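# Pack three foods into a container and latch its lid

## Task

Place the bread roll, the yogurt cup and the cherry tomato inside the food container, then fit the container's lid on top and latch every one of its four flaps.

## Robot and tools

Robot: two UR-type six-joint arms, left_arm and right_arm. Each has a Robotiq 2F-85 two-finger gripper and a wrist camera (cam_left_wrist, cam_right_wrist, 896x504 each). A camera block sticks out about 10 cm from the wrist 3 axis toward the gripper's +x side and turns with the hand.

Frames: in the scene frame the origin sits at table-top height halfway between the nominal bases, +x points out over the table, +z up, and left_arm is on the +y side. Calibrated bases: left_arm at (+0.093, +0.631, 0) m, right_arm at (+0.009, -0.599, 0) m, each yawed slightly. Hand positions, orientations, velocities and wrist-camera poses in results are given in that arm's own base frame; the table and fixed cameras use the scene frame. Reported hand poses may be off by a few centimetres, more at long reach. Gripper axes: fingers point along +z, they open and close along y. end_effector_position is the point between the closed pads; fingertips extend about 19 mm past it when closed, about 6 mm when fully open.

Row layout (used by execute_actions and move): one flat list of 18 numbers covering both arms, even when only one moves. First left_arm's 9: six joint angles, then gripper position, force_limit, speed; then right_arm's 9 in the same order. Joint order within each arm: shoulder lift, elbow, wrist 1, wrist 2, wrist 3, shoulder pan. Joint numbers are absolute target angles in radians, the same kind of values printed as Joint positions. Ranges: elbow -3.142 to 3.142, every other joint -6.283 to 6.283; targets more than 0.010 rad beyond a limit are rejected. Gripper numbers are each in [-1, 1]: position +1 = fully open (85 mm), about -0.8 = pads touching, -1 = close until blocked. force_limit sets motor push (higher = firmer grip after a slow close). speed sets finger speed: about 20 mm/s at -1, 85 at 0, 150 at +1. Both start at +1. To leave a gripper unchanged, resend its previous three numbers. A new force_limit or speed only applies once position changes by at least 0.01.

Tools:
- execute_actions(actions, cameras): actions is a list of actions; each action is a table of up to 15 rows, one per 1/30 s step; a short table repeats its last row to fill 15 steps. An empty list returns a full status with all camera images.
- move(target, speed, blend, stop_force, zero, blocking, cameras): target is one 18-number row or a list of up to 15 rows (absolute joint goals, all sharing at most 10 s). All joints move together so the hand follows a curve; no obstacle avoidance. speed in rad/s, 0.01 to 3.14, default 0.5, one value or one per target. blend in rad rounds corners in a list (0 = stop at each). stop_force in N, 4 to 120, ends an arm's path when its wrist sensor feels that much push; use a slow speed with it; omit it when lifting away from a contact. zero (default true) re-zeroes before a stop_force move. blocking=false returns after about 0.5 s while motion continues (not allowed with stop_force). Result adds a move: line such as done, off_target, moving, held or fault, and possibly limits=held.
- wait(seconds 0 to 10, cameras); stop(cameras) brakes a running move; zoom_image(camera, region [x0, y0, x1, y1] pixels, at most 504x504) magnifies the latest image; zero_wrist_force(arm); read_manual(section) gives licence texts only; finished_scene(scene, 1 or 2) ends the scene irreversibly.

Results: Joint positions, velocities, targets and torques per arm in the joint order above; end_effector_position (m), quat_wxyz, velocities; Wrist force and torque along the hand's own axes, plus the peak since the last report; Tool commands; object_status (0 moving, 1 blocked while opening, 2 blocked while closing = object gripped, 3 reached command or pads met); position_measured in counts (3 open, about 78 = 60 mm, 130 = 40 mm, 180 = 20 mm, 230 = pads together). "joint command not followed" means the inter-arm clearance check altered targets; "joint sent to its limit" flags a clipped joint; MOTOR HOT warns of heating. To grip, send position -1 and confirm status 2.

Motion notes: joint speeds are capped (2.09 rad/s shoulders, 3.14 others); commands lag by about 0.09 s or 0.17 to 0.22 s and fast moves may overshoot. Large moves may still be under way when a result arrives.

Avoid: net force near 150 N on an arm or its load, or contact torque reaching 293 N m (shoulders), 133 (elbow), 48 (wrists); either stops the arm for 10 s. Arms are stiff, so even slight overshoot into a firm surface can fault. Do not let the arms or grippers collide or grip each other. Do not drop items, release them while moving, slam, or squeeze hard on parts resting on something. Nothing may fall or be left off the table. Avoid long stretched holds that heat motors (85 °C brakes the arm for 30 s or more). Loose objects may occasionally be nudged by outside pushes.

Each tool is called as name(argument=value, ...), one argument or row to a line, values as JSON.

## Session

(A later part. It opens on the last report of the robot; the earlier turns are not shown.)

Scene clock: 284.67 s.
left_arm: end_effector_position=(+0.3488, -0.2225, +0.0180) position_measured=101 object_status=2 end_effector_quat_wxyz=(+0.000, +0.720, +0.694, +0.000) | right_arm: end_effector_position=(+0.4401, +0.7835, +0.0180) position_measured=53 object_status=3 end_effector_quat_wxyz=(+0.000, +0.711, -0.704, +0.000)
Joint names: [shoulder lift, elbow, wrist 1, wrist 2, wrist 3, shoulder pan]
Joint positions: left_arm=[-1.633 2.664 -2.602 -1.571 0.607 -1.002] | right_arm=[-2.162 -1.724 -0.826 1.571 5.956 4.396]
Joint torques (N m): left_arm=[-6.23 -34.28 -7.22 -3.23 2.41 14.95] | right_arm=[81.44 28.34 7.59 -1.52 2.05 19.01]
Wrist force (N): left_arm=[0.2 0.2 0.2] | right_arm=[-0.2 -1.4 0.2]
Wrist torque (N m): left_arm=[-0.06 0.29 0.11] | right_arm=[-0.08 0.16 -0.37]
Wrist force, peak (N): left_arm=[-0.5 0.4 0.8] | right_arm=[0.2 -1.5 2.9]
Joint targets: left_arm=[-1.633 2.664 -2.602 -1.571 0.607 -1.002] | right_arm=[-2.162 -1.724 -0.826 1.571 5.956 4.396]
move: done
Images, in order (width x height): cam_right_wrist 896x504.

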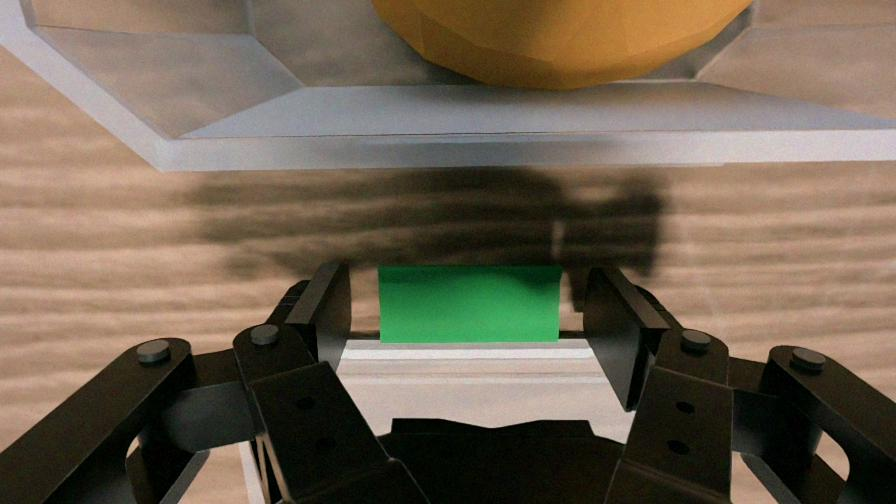

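move(
  target=[-1.6335,2.6644,-2.6017,-1.571,0.6065,-1.0022,-0.95,-1,-1,-2.1622,-1.7242,-0.8261,1.571,5.9563,4.3955,-1,-1,-1],
  speed=0.1,
  cameras=["cam_right_wrist"],
)

Scene clock: 286.60 s.
left_arm: end_effector_position=(+0.3488, -0.2225, +0.0180) position_measured=101 object_status=2 end_effector_quat_wxyz=(+0.000, +0.720, +0.694, +0.000) | right_arm: end_effector_position=(+0.4402, +0.7835, +0.0180) position_measured=101 object_status=0 end_effector_quat_wxyz=(+0.000, +0.711, -0.704, +0.000)
Joint names: [shoulder lift, elbow, wrist 1, wrist 2, wrist 3, shoulder pan]
Joint positions: left_arm=[-1.633 2.664 -2.602 -1.571 0.607 -1.002] | right_arm=[-2.162 -1.724 -0.826 1.571 5.956 4.396]
Joint torques (N m): left_arm=[-6.76 -34.9 -7.29 -3.1 3.24 15.54] | right_arm=[79.43 29.84 7.12 -1.4 2.09 17.59]
Wrist force (N): left_arm=[0.2 0.6 0.2] | right_arm=[1.5 -0.1 -7.7]
Wrist torque (N m): left_arm=[-0.10 0.34 0.07] | right_arm=[-0.11 0.17 -0.44]
Wrist force, peak (N): left_arm=[-0.6 -0.1 0.8] | right_arm=[1.5 -0.1 -7.7]
Joint targets: left_arm=[-1.633 2.664 -2.602 -1.571 0.607 -1.002] | right_arm=[-2.162 -1.724 -0.826 1.571 5.956 4.396]
move: done
Images, in order (width x height): cam_right_wrist 896x504.

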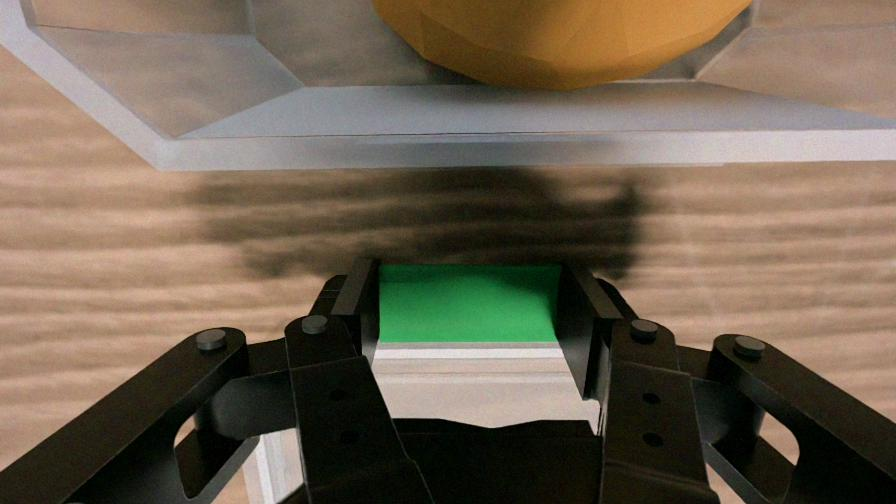

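move(
  target=[
    [-1.7515,2.6284,-2.4477,-1.571,0.6065,-1.0022,-0.95,-1,-1,-2.1168,-1.7071,-0.8885,1.571,5.9563,4.3955,-1,-1,-1],
    [-1.8444,2.5875,-2.3139,-1.571,0.6065,-1.0022,-0.95,-1,-1,-2.0768,-1.6860,-0.9496,1.571,5.9563,4.3955,-1,-1,-1],
    [-1.9282,2.5345,-2.1771,-1.571,0.6065,-1.0022,-0.95,-1,-1,-2.0360,-1.6568,-1.0196,1.571,5.9563,4.3955,-1,-1,-1],
  ],
  speed=0.12,
  blend=0.02,
  cameras=["all"],
)

Scene clock: 291.27 s.
left_arm: end_effector_position=(+0.3487, -0.2224, +0.1450) position_measured=101 object_status=2 end_effector_quat_wxyz=(+0.000, +0.720, +0.694, +0.000) | right_arm: end_effector_position=(+0.4401, +0.7835, +0.1450) position_measured=101 object_status=2 end_effector_quat_wxyz=(+0.000, +0.711, -0.704, +0.000)
Joint names: [shoulder lift, elbow, wrist 1, wrist 2, wrist 3, shoulder pan]
Joint positions: left_arm=[-1.928 2.535 -2.177 -1.571 0.607 -1.002] | right_arm=[-2.036 -1.657 -1.019 1.571 5.956 4.396]
Joint torques (N m): left_arm=[-20.98 -45.23 0.61 -2.84 3.05 -14.58] | right_arm=[97.43 51.91 1.19 1.43 2.01 12.3]
Wrist force (N): left_arm=[-3.4 0.6 0.4] | right_arm=[-3.6 -0.2 0.6]
Wrist torque (N m): left_arm=[-0.15 0.25 0.07] | right_arm=[0.01 0.06 -0.44]
Wrist force, peak (N): left_arm=[13.1 -0.8 1.6] | right_arm=[12.4 -2.0 0.6]
Joint targets: left_arm=[-1.928 2.534 -2.177 -1.571 0.607 -1.002] | right_arm=[-2.036 -1.657 -1.020 1.571 5.956 4.396]
move: done

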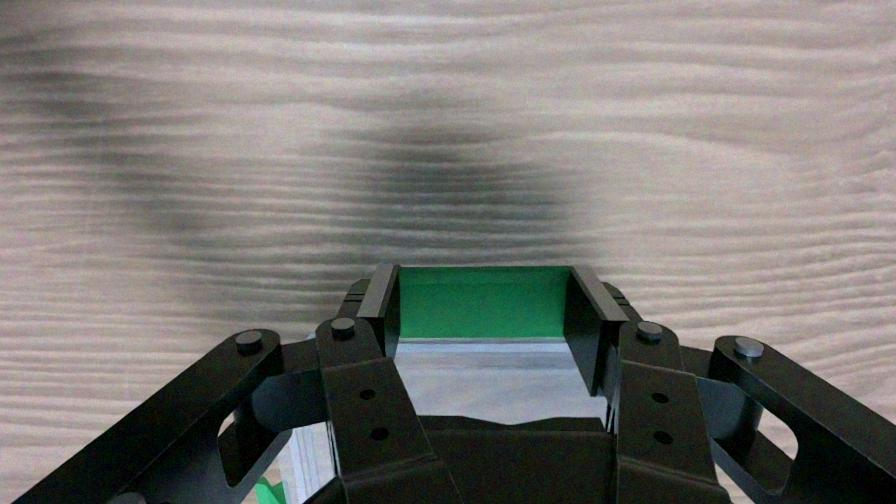

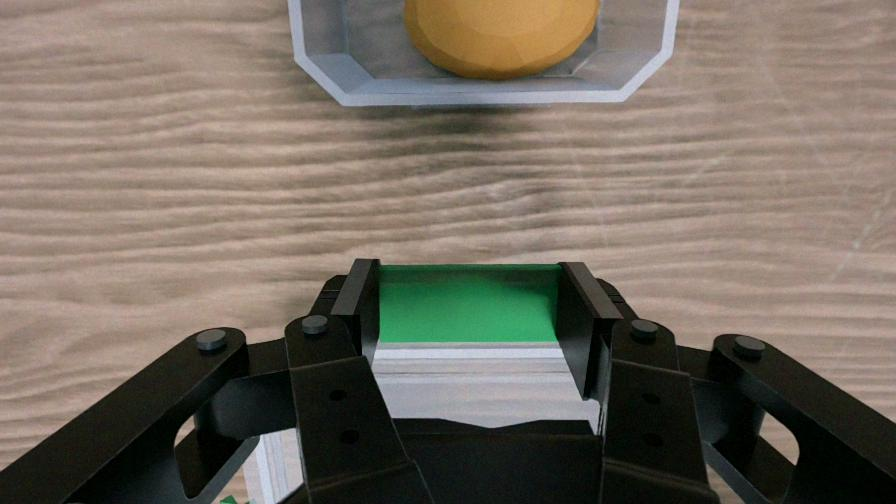

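move(
  target=[
    [-1.8550,2.4919,-2.2077,-1.571,0.5276,-1.0811,-0.95,-1,-1,-1.9678,-1.7612,-0.9834,1.571,5.9364,4.3756,-1,-1,-1],
    [-1.7783,2.4403,-2.2328,-1.571,0.4635,-1.1452,-0.95,-1,-1,-1.9010,-1.8590,-0.9524,1.571,5.9139,4.3531,-1,-1,-1],
    [-1.7009,2.3807,-2.2505,-1.571,0.4107,-1.1980,-0.95,-1,-1,-1.8350,-1.9507,-0.9267,1.571,5.8882,4.3274,-1,-1,-1],
    [-1.6245,2.3139,-2.2602,-1.571,0.3671,-1.2416,-0.95,-1,-1,-1.7695,-2.0364,-0.9065,1.571,5.8589,4.2981,-1,-1,-1],
    [-1.5497,2.2408,-2.2619,-1.571,0.3308,-1.2780,-0.95,-1,-1,-1.7043,-2.1164,-0.8917,1.571,5.8252,4.2644,-1,-1,-1],
  ],
  speed=0.08,
  blend=0.02,
  cameras=["all"],
)

Scene clock: 298.97 s.
left_arm: end_effector_position=(+0.3321, -0.4984, +0.1450) position_measured=101 object_status=2 end_effector_quat_wxyz=(+0.000, +0.720, +0.694, +0.000) | right_arm: end_effector_position=(+0.4368, +0.5071, +0.1450) position_measured=101 object_status=2 end_effector_quat_wxyz=(+0.000, +0.711, -0.704, +0.000)
Joint names: [shoulder lift, elbow, wrist 1, wrist 2, wrist 3, shoulder pan]
Joint positions: left_arm=[-1.55 2.241 -2.262 -1.571 0.331 -1.278] | right_arm=[-1.704 -2.116 -0.892 1.571 5.825 4.264]
Joint torques (N m): left_arm=[-19.39 -46.27 -7.23 -2.57 -2.76 -14.49] | right_arm=[69.11 32.09 7.7 -0.42 -2.19 -10.38]
Wrist force (N): left_arm=[-0.1 0.6 -0.1] | right_arm=[0.2 -0.4 1.5]
Wrist torque (N m): left_arm=[-0.19 0.30 0.16] | right_arm=[-0.16 0.04 -0.34]
Wrist force, peak (N): left_arm=[-4.2 0.7 1.4] | right_arm=[-4.5 -0.3 2.1]
Joint targets: left_arm=[-1.550 2.241 -2.262 -1.571 0.331 -1.278] | right_arm=[-1.704 -2.116 -0.892 1.571 5.825 4.264]
move: done

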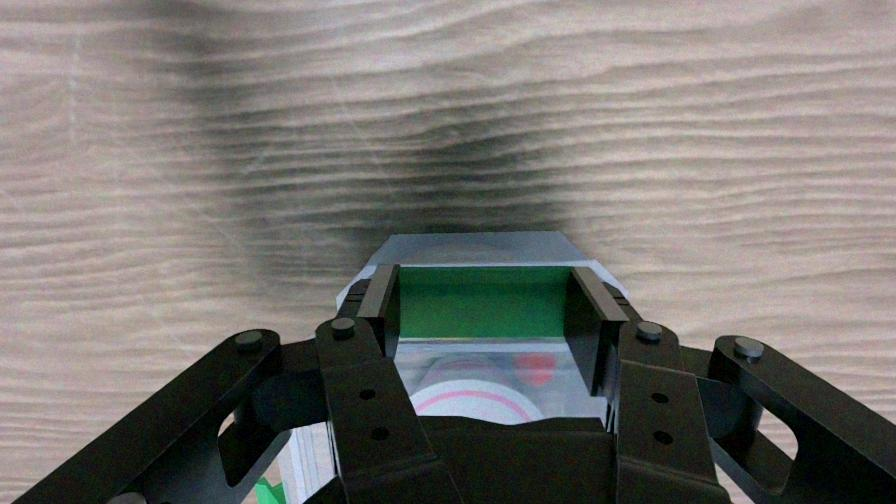

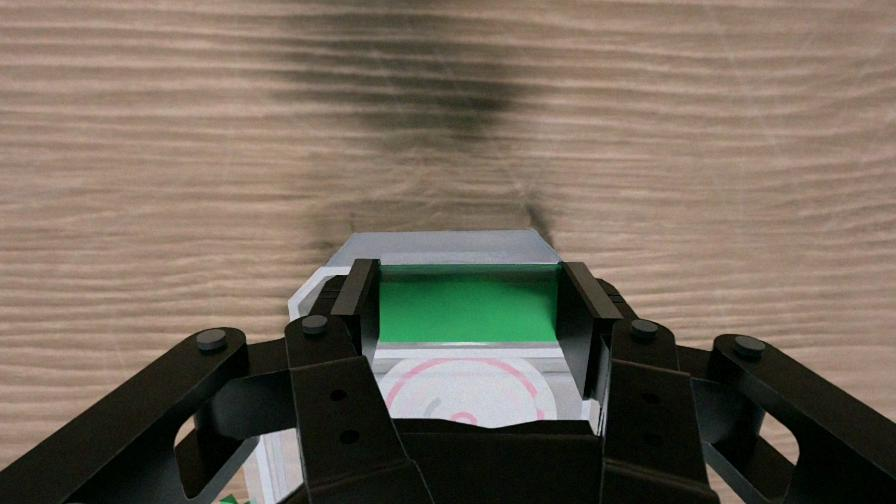

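zoom_image(
  camera="cam_right_wrist",
  region=[230, 180, 680, 433],
)

zoom_image(
  camera="cam_left_wrist",
  region=[230, 180, 680, 433],
)

Scaled by 1.120 from the camera's 896x504 image, which has a finer 1280x720 frame.

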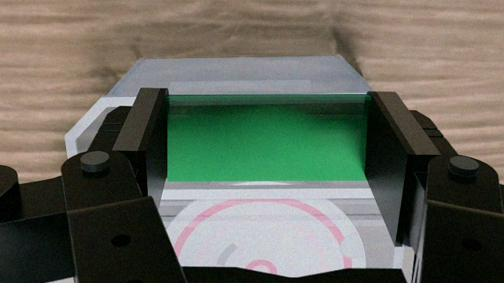

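Scaled by 1.120 from the camera's 896x504 image, which has a finer 1280x720 frame.

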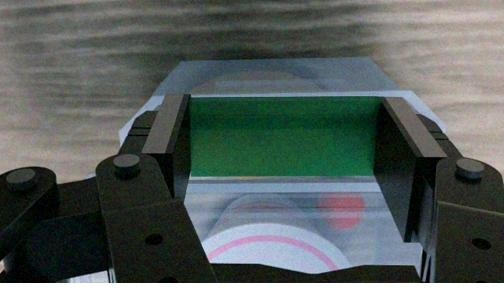

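move(
  target=[-1.4978,2.2628,-2.3358,-1.571,0.3306,-1.2681,-0.95,-1,-1,-1.7537,-2.1323,-0.8264,1.571,5.8041,4.2533,-1,-1,-1],
  speed=0.04,
  stop_force=20,
  cameras=["all"],
)

zoom_image(
  camera="cam_right_wrist",
  region=[230, 180, 680, 433],
)

zoom_image(
  camera="cam_left_wrist",
  region=[230, 180, 680, 433],
)

Scene clock: 303.23 s.
left_arm: end_effector_position=(+0.3381, -0.4987, +0.1120) position_measured=101 object_status=2 end_effector_quat_wxyz=(+0.000, +0.717, +0.697, +0.000) | right_arm: end_effector_position=(+0.4448, +0.5070, +0.1120) position_measured=101 object_status=2 end_effector_quat_wxyz=(+0.000, +0.714, -0.700, +0.000)
Joint names: [shoulder lift, elbow, wrist 1, wrist 2, wrist 3, shoulder pan]
Joint positions: left_arm=[-1.498 2.263 -2.336 -1.571 0.331 -1.268] | right_arm=[-1.754 -2.132 -0.826 1.571 5.804 4.253]
Joint torques (N m): left_arm=[-27.34 -29.32 -7.34 -2.39 -2.69 17.04] | right_arm=[45.82 29.9 7.35 -0.99 -2.27 -14.16]
Wrist force (N): left_arm=[0.0 0.3 1.0] | right_arm=[-0.7 -1.1 1.1]
Wrist torque (N m): left_arm=[-0.12 0.28 0.25] | right_arm=[-0.13 0.12 -0.25]
Wrist force, peak (N): left_arm=[8.4 0.2 0.8] | right_arm=[8.1 -1.3 1.0]
Joint targets: left_arm=[-1.498 2.263 -2.336 -1.571 0.331 -1.268] | right_arm=[-1.754 -2.132 -0.826 1.571 5.804 4.253]
move: done

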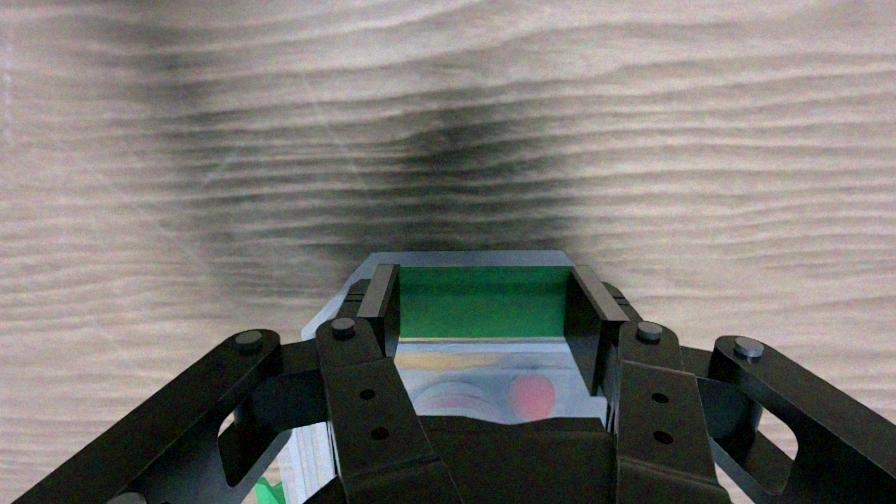

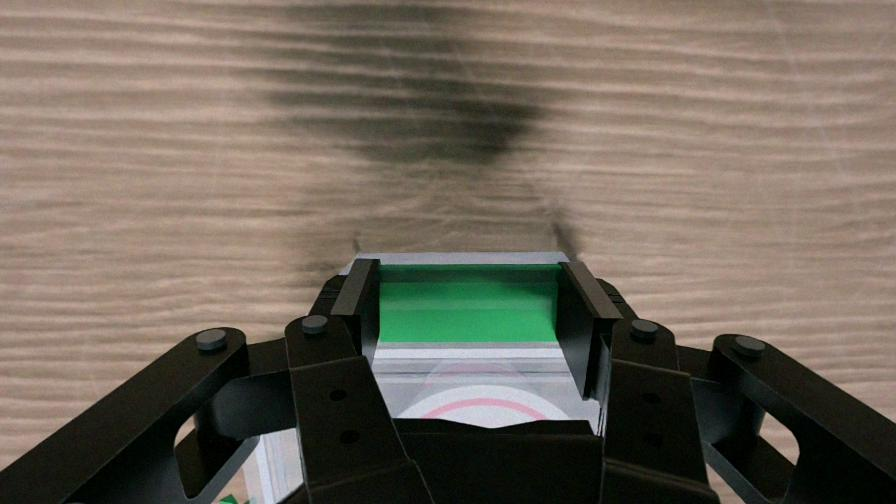

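Scaled by 1.120 from the camera's 896x504 image, which has a finer 1280x720 frame.

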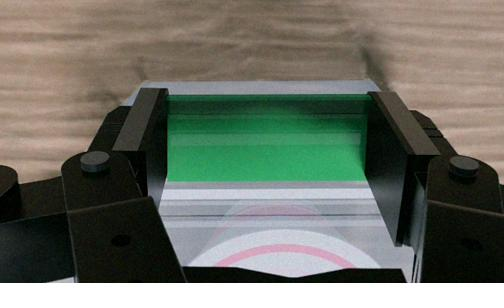

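Scaled by 1.120 from the camera's 896x504 image, which has a finer 1280x720 frame.

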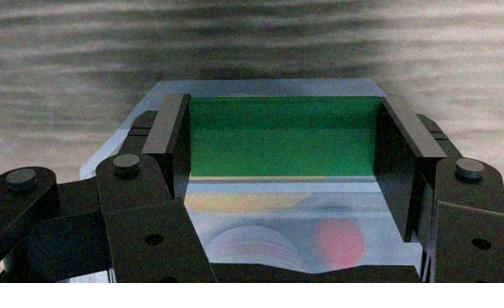

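move(
  target=[
    [-1.4799,2.2721,-2.3630,-1.571,0.3306,-1.2681,-0.95,-1,-1,-1.7696,-2.1408,-0.8020,1.571,5.8041,4.2533,-1,-1,-1],
    [-1.4676,2.2781,-2.3813,-1.571,0.3306,-1.2681,-0.95,-1,-1,-1.7805,-2.1462,-0.7857,1.571,5.8041,4.2533,-1,-1,-1],
  ],
  speed=0.02,
  stop_force=20,
  cameras=["all"],
)

Scene clock: 306.63 s.
left_arm: end_effector_position=(+0.3381, -0.4987, +0.0921) position_measured=101 object_status=2 end_effector_quat_wxyz=(+0.000, +0.717, +0.697, +0.000) | right_arm: end_effector_position=(+0.4448, +0.5070, +0.0920) position_measured=101 object_status=2 end_effector_quat_wxyz=(+0.000, +0.714, -0.700, +0.000)
Joint names: [shoulder lift, elbow, wrist 1, wrist 2, wrist 3, shoulder pan]
Joint positions: left_arm=[-1.468 2.278 -2.381 -1.571 0.331 -1.268] | right_arm=[-1.78 -2.146 -0.786 1.571 5.804 4.253]
Joint torques (N m): left_arm=[-28.05 -27.93 -7.35 -2.86 -2.88 12.59] | right_arm=[46.96 29.29 7.88 -0.18 -2.31 -13.84]
Wrist force (N): left_arm=[0.3 0.3 0.9] | right_arm=[0.0 -1.1 1.4]
Wrist torque (N m): left_arm=[-0.13 0.29 0.27] | right_arm=[-0.12 0.07 -0.23]
Wrist force, peak (N): left_arm=[1.4 0.1 0.8] | right_arm=[0.6 -1.0 1.9]
Joint targets: left_arm=[-1.468 2.278 -2.381 -1.571 0.331 -1.268] | right_arm=[-1.780 -2.146 -0.786 1.571 5.804 4.253]
move: done

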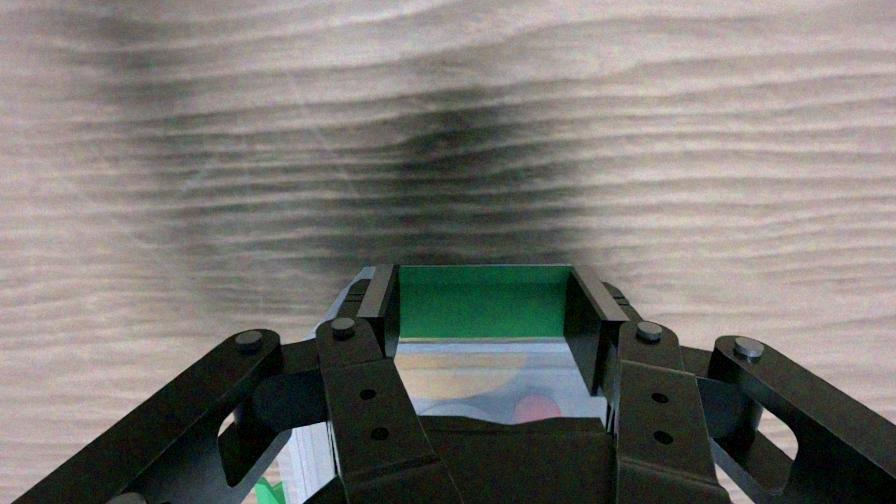

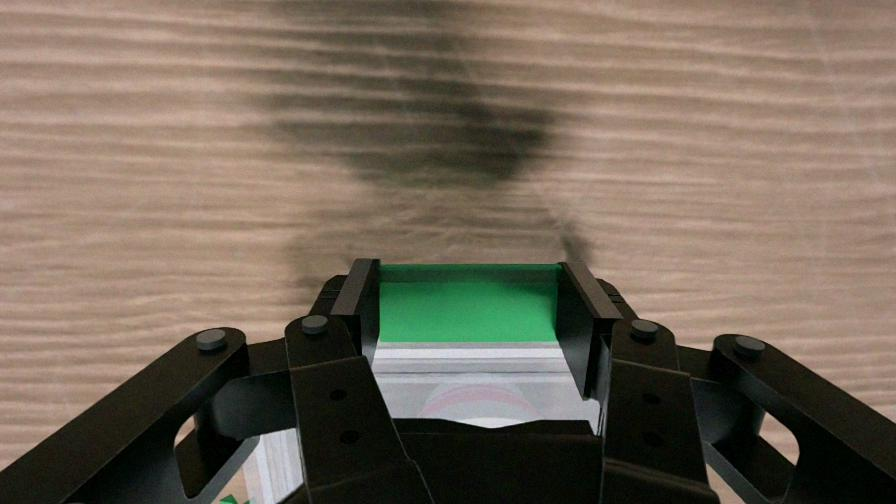

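move(
  target=[
    [-1.4550,2.2839,-2.3997,-1.571,0.3306,-1.2681,-0.95,-1,-1,-1.7916,-2.1514,-0.7694,1.571,5.8041,4.2533,-1,-1,-1],
    [-1.4421,2.2894,-2.4181,-1.571,0.3306,-1.2681,-0.95,-1,-1,-1.8029,-2.1564,-0.7531,1.571,5.8041,4.2533,-1,-1,-1],
  ],
  speed=0.02,
  stop_force=8,
  cameras=["all"],
)

Scene clock: 309.43 s.
left_arm: end_effector_position=(+0.3381, -0.4988, +0.0831) position_measured=101 object_status=2 end_effector_quat_wxyz=(+0.000, +0.717, +0.697, +0.000) | right_arm: end_effector_position=(+0.4449, +0.5071, +0.0823) position_measured=101 object_status=2 end_effector_quat_wxyz=(+0.000, +0.714, -0.700, +0.000)
Joint names: [shoulder lift, elbow, wrist 1, wrist 2, wrist 3, shoulder pan]
Joint positions: left_arm=[-1.453 2.285 -2.402 -1.571 0.331 -1.268] | right_arm=[-1.794 -2.152 -0.766 1.571 5.804 4.253]
Joint torques (N m): left_arm=[-48.52 -37.75 1.18 -2.63 -3.15 12.21] | right_arm=[66.9 39.85 -0.06 -0.57 -2.4 -11.7]
Wrist force (N): left_arm=[-2.5 0.3 -4.9] | right_arm=[-5.0 -0.3 -4.5]
Wrist torque (N m): left_arm=[-0.31 0.22 0.24] | right_arm=[-0.06 -0.12 -0.26]
Wrist force, peak (N): left_arm=[1.4 -0.9 -8.3] | right_arm=[-7.1 -0.4 -6.8]
Joint targets: left_arm=[-1.453 2.285 -2.402 -1.571 0.331 -1.268] | right_arm=[-1.794 -2.152 -0.766 1.571 5.804 4.253]
move: contact (left_arm, right_arm); path passed 1 of 2 targets; left_arm: the wrist 1 is farthest, 0.016 rad from its target; right_arm: the wrist 1 is farthest, 0.013 rad from its target

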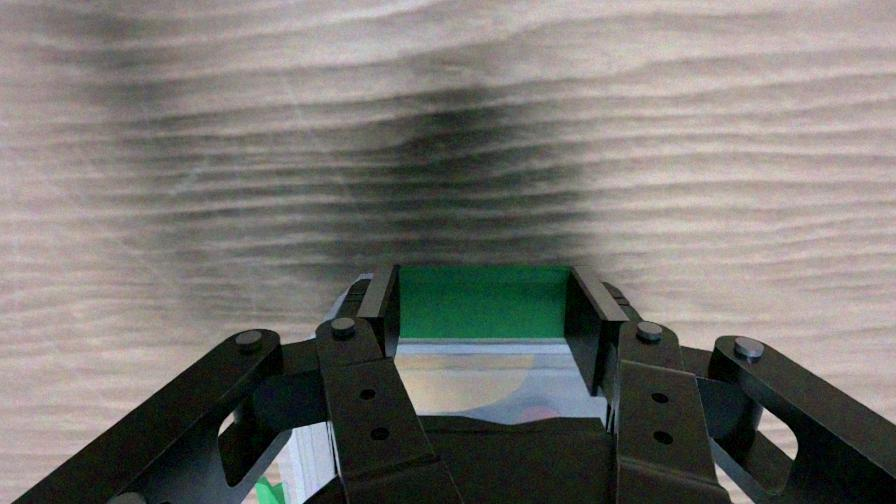

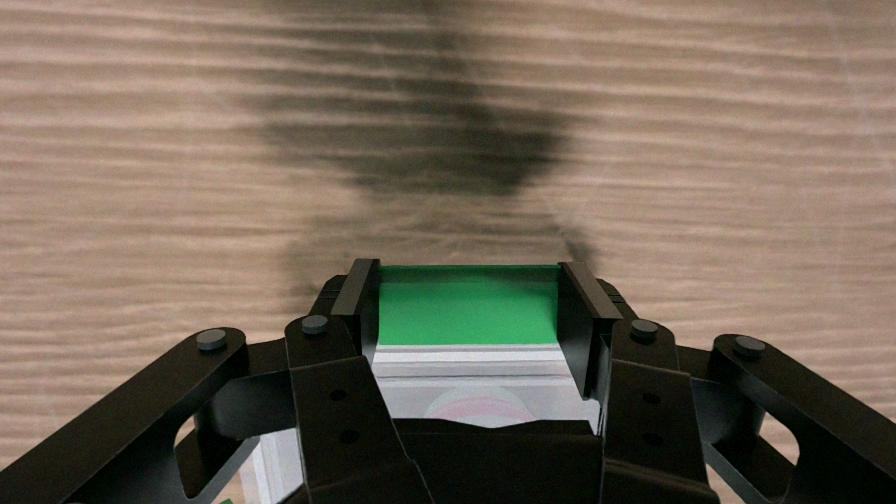

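move(
  target=[-1.4530,2.2850,-2.4020,-1.571,0.3306,-1.2681,0.6,-1,-1,-1.7940,-2.1520,-0.7660,1.571,5.8041,4.2533,0.6,-1,-1],
  speed=0.05,
  cameras=["all"],
)

Scene clock: 310.80 s.
left_arm: end_effector_position=(+0.3380, -0.4984, +0.0826) position_measured=53 object_status=0 end_effector_quat_wxyz=(+0.000, +0.717, +0.697, +0.000) | right_arm: end_effector_position=(+0.4450, +0.5073, +0.0826) position_measured=53 object_status=0 end_effector_quat_wxyz=(+0.000, +0.714, -0.700, +0.000)
Joint names: [shoulder lift, elbow, wrist 1, wrist 2, wrist 3, shoulder pan]
Joint positions: left_arm=[-1.453 2.285 -2.402 -1.571 0.331 -1.268] | right_arm=[-1.794 -2.152 -0.766 1.571 5.804 4.253]
Joint torques (N m): left_arm=[-27.48 -26.38 -6.85 -2.49 -2.74 11.59] | right_arm=[69.75 46.05 4.66 -0.71 -2.89 -11.06]
Wrist force (N): left_arm=[0.0 -0.1 0.0] | right_arm=[0.4 -0.8 0.7]
Wrist torque (N m): left_arm=[-0.10 0.33 0.30] | right_arm=[0.03 0.02 -0.19]
Wrist force, peak (N): left_arm=[-2.2 0.3 -5.1] | right_arm=[-4.9 -0.7 -4.6]
Joint targets: left_arm=[-1.453 2.285 -2.402 -1.571 0.331 -1.268] | right_arm=[-1.794 -2.152 -0.766 1.571 5.804 4.253]
move: done

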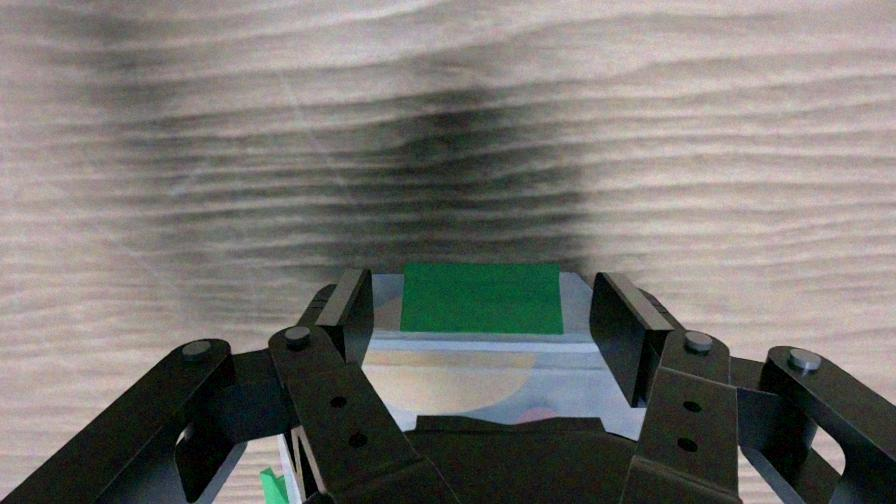

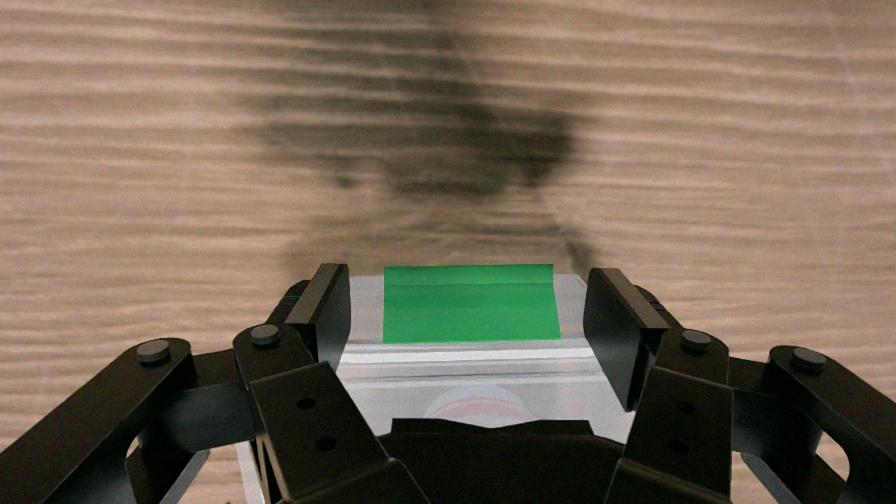

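move(
  target=[-1.6097,2.1809,-2.1420,-1.571,0.3306,-1.2681,0.6,-1,-1,-1.6525,-2.0571,-1.0029,1.571,5.8041,4.2533,0.6,-1,-1],
  speed=0.15,
  cameras=["all"],
)

Scene clock: 313.23 s.
left_arm: end_effector_position=(+0.3381, -0.4987, +0.1999) position_measured=53 object_status=3 end_effector_quat_wxyz=(+0.000, +0.717, +0.697, +0.000) | right_arm: end_effector_position=(+0.4448, +0.5070, +0.1999) position_measured=53 object_status=3 end_effector_quat_wxyz=(+0.000, +0.714, -0.700, +0.000)
Joint names: [shoulder lift, elbow, wrist 1, wrist 2, wrist 3, shoulder pan]
Joint positions: left_arm=[-1.61 2.181 -2.142 -1.571 0.331 -1.268] | right_arm=[-1.653 -2.057 -1.003 1.571 5.804 4.253]
Joint torques (N m): left_arm=[-45.2 -48.61 -0.18 -2.82 -2.65 10.67] | right_arm=[63.93 53.73 1.13 -0.4 -2.35 -9.7]
Wrist force (N): left_arm=[0.4 -0.2 0.2] | right_arm=[-0.5 -1.4 0.4]
Wrist torque (N m): left_arm=[-0.13 0.29 0.30] | right_arm=[-0.10 0.14 -0.20]
Wrist force, peak (N): left_arm=[0.5 -0.1 1.1] | right_arm=[-0.1 -2.4 0.6]
Joint targets: left_arm=[-1.610 2.181 -2.142 -1.571 0.331 -1.268] | right_arm=[-1.652 -2.057 -1.003 1.571 5.804 4.253]
move: done

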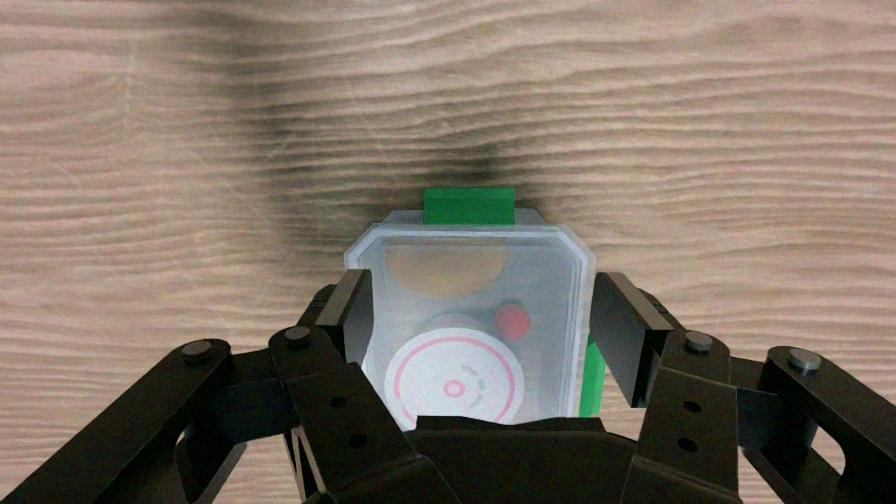

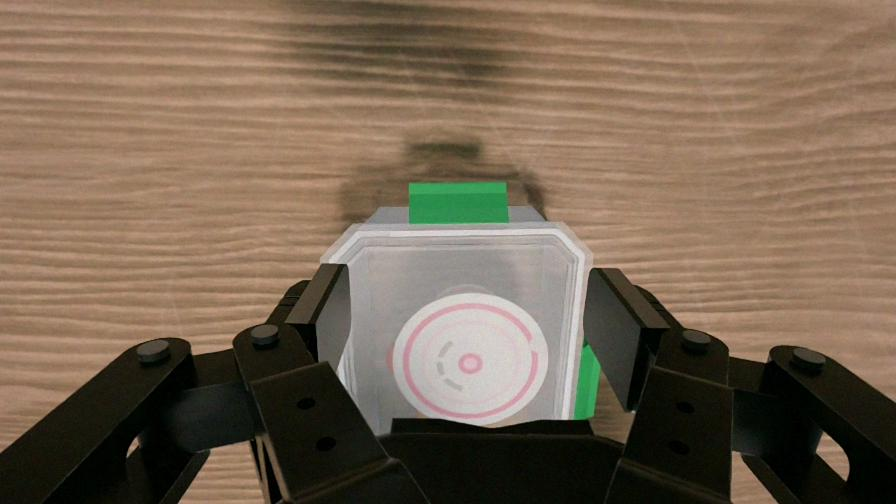

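move(
  target=[-1.4678,2.1978,-2.3008,-1.571,0.3101,-1.2886,-1,-1,-1,-1.7792,-2.0692,-0.8639,1.571,5.8284,4.2776,-1,-1,-1],
  speed=0.12,
)

move(
  target=[-1.4256,2.2205,-2.3658,-1.571,0.3101,-1.2886,-1,-1,-1,-1.8169,-2.0902,-0.8054,1.571,5.8284,4.2776,-1,-1,-1],
  speed=0.02,
  stop_force=45,
  cameras=["all"],
)

Scene clock: 317.30 s.
left_arm: end_effector_position=(+0.3367, -0.5362, +0.1251) position_measured=230 object_status=3 end_effector_quat_wxyz=(+0.000, +0.717, +0.697, +0.000) | right_arm: end_effector_position=(+0.4449, +0.5446, +0.1251) position_measured=230 object_status=3 end_effector_quat_wxyz=(+0.000, +0.714, -0.700, +0.000)
Joint names: [shoulder lift, elbow, wrist 1, wrist 2, wrist 3, shoulder pan]
Joint positions: left_arm=[-1.468 2.198 -2.301 -1.571 0.31 -1.289] | right_arm=[-1.779 -2.069 -0.864 1.571 5.828 4.278]
Joint torques (N m): left_arm=[-30.37 -30.93 -7.68 -2.45 -3.01 -16.3] | right_arm=[52.82 31.46 7.46 -1.06 1.77 20.57]
Wrist force (N): left_arm=[-0.1 -0.2 0.0] | right_arm=[0.1 -0.8 1.0]
Wrist torque (N m): left_arm=[-0.11 0.33 0.29] | right_arm=[-0.02 0.08 -0.36]
Wrist force, peak (N): left_arm=[0.7 0.1 -0.4] | right_arm=[0.7 -1.8 1.3]
Joint targets: left_arm=[-1.468 2.198 -2.301 -1.571 0.310 -1.289] | right_arm=[-1.779 -2.069 -0.864 1.571 5.828 4.278]
move: done

Scene clock: 321.33 s.
left_arm: end_effector_position=(+0.3367, -0.5363, +0.0951) position_measured=230 object_status=3 end_effector_quat_wxyz=(+0.000, +0.717, +0.697, +0.000) | right_arm: end_effector_position=(+0.4448, +0.5445, +0.0950) position_measured=230 object_status=3 end_effector_quat_wxyz=(+0.000, +0.714, -0.700, +0.000)
Joint names: [shoulder lift, elbow, wrist 1, wrist 2, wrist 3, shoulder pan]
Joint positions: left_arm=[-1.426 2.22 -2.366 -1.571 0.31 -1.289] | right_arm=[-1.817 -2.09 -0.805 1.571 5.828 4.278]
Joint torques (N m): left_arm=[-32.3 -27.47 -7.43 -2.6 -3.08 -14.66] | right_arm=[51.77 27.51 7.67 -0.52 1.45 14.43]
Wrist force (N): left_arm=[0.6 -0.2 0.0] | right_arm=[-0.1 -1.0 0.7]
Wrist torque (N m): left_arm=[-0.12 0.22 0.31] | right_arm=[-0.04 0.13 -0.37]
Wrist force, peak (N): left_arm=[0.7 0.2 0.4] | right_arm=[0.5 -1.8 0.7]
Joint targets: left_arm=[-1.426 2.220 -2.366 -1.571 0.310 -1.289] | right_arm=[-1.817 -2.090 -0.805 1.571 5.828 4.278]
move: done

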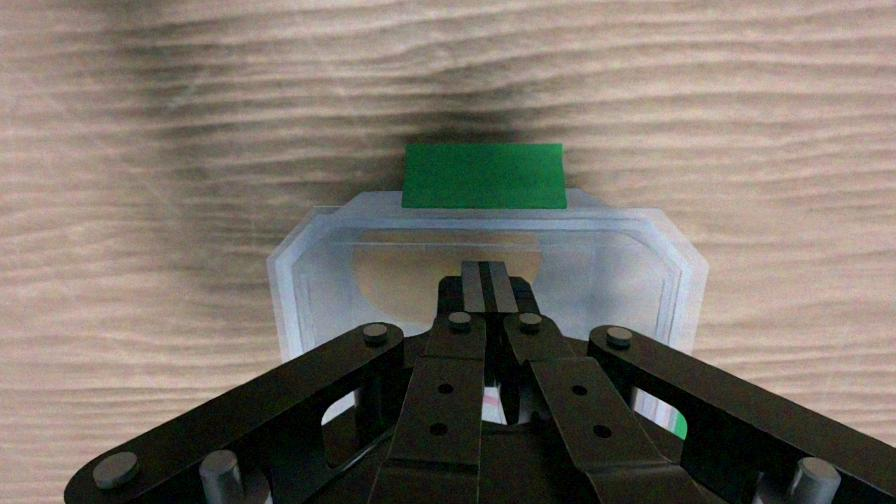

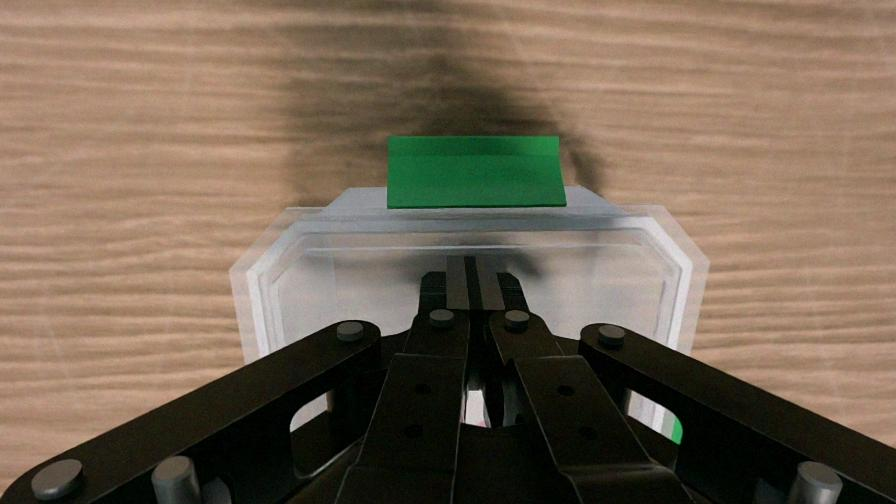

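move(
  target=[-1.3878,2.2372,-2.4203,-1.571,0.3101,-1.2886,-1,-1,-1,-1.8504,-2.1055,-0.7565,1.571,5.8284,4.2776,-1,-1,-1],
  speed=0.02,
  stop_force=45,
  cameras=["all"],
)

Scene clock: 323.13 s.
left_arm: end_effector_position=(+0.3368, -0.5365, +0.0912) position_measured=230 object_status=3 end_effector_quat_wxyz=(+0.000, +0.717, +0.697, +0.000) | right_arm: end_effector_position=(+0.4449, +0.5447, +0.0913) position_measured=230 object_status=3 end_effector_quat_wxyz=(+0.000, +0.714, -0.700, +0.000)
Joint names: [shoulder lift, elbow, wrist 1, wrist 2, wrist 3, shoulder pan]
Joint positions: left_arm=[-1.42 2.223 -2.375 -1.571 0.31 -1.289] | right_arm=[-1.822 -2.092 -0.798 1.571 5.828 4.278]
Joint torques (N m): left_arm=[-31.31 -29.32 1.71 -2.69 -2.9 -12.61] | right_arm=[40.42 27.39 -1.84 -0.44 1.39 19.75]
Wrist force (N): left_arm=[10.4 -3.8 -40.7] | right_arm=[7.6 4.1 -45.8]
Wrist torque (N m): left_arm=[-0.15 0.54 0.27] | right_arm=[0.05 0.31 -0.33]
Wrist force, peak (N): left_arm=[21.8 -6.0 -58.9] | right_arm=[19.7 8.6 -64.0]
Joint targets: left_arm=[-1.420 2.223 -2.375 -1.571 0.310 -1.289] | right_arm=[-1.822 -2.092 -0.798 1.571 5.828 4.278]
move: contact (left_arm, right_arm); left_arm: the wrist 1 is farthest, 0.046 rad from its target; right_arm: the wrist 1 is farthest, 0.041 rad from its target

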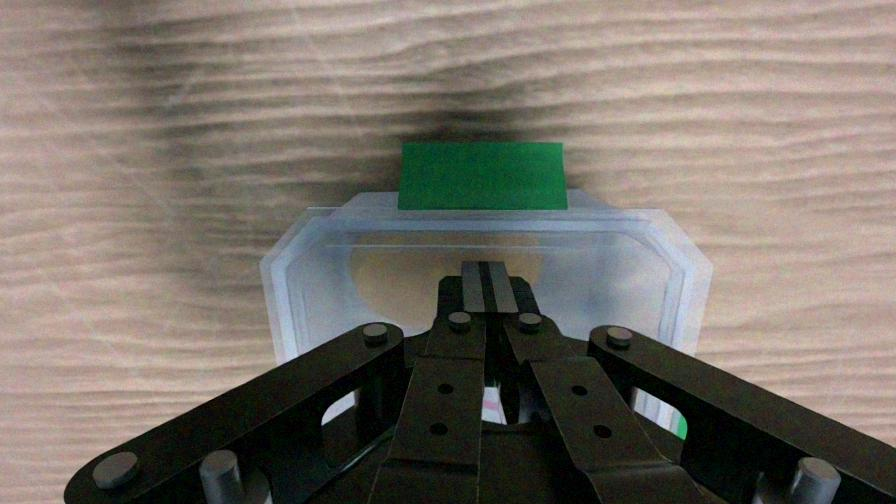

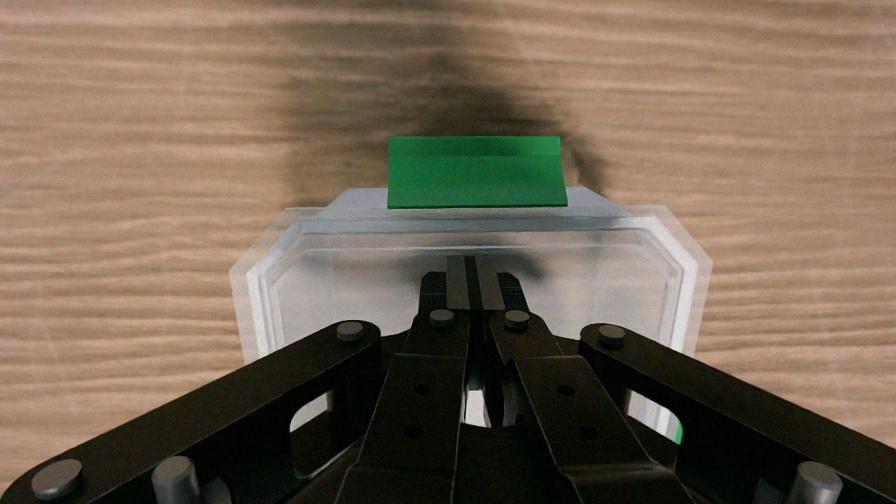

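move(
  target=[
    [-1.4678,2.1978,-2.3008,-1.571,0.3101,-1.2886,-1,-1,-1,-1.7792,-2.0692,-0.8639,1.571,5.8284,4.2776,-1,-1,-1],
    [-1.5013,2.2837,-2.3533,-1.571,0.3360,-1.2627,-1,-1,-1,-1.7496,-2.1542,-0.8086,1.571,5.7995,4.2487,-1,-1,-1],
  ],
  speed=0.15,
  blend=0.01,
  cameras=["all"],
)

Scene clock: 325.40 s.
left_arm: end_effector_position=(+0.3381, -0.4883, +0.1051) position_measured=230 object_status=3 end_effector_quat_wxyz=(+0.000, +0.717, +0.697, +0.000) | right_arm: end_effector_position=(+0.4430, +0.4966, +0.1051) position_measured=230 object_status=3 end_effector_quat_wxyz=(+0.000, +0.714, -0.700, +0.000)
Joint names: [shoulder lift, elbow, wrist 1, wrist 2, wrist 3, shoulder pan]
Joint positions: left_arm=[-1.501 2.284 -2.353 -1.571 0.336 -1.263] | right_arm=[-1.75 -2.154 -0.809 1.571 5.8 4.249]
Joint torques (N m): left_arm=[-49.86 -28.72 -7.92 -2.28 2.71 14.38] | right_arm=[70.48 28.72 7.97 -0.94 -1.86 -12.36]
Wrist force (N): left_arm=[0.2 -0.1 0.1] | right_arm=[-0.6 -1.4 0.9]
Wrist torque (N m): left_arm=[-0.12 0.30 0.17] | right_arm=[-0.09 0.16 -0.21]
Wrist force, peak (N): left_arm=[10.5 -4.4 -41.9] | right_arm=[8.1 4.0 -47.6]
Joint targets: left_arm=[-1.501 2.284 -2.353 -1.571 0.336 -1.263] | right_arm=[-1.750 -2.154 -0.809 1.571 5.800 4.249]
move: done

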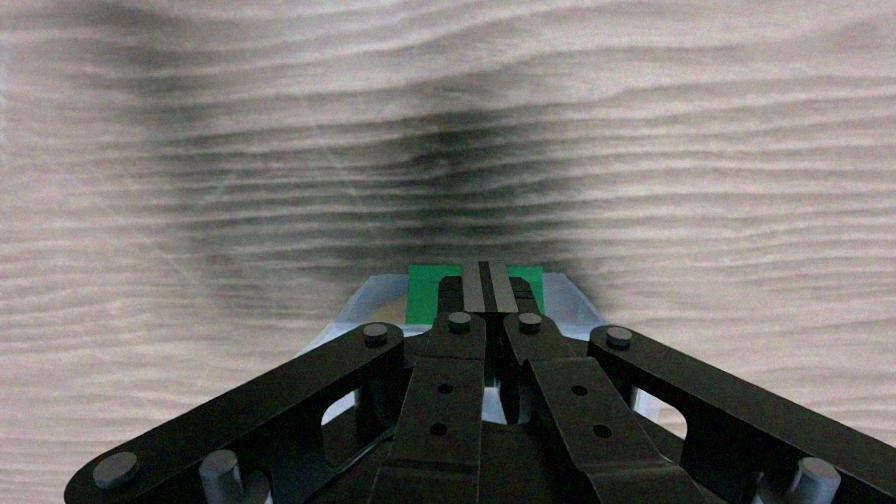

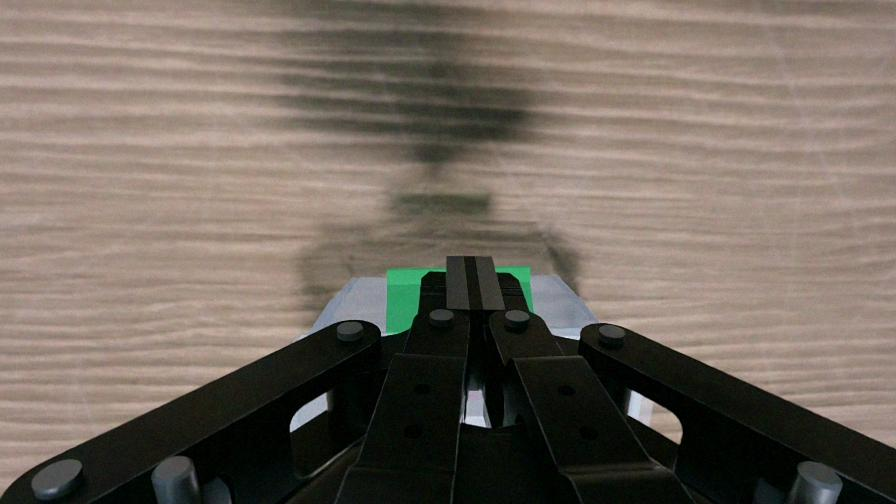

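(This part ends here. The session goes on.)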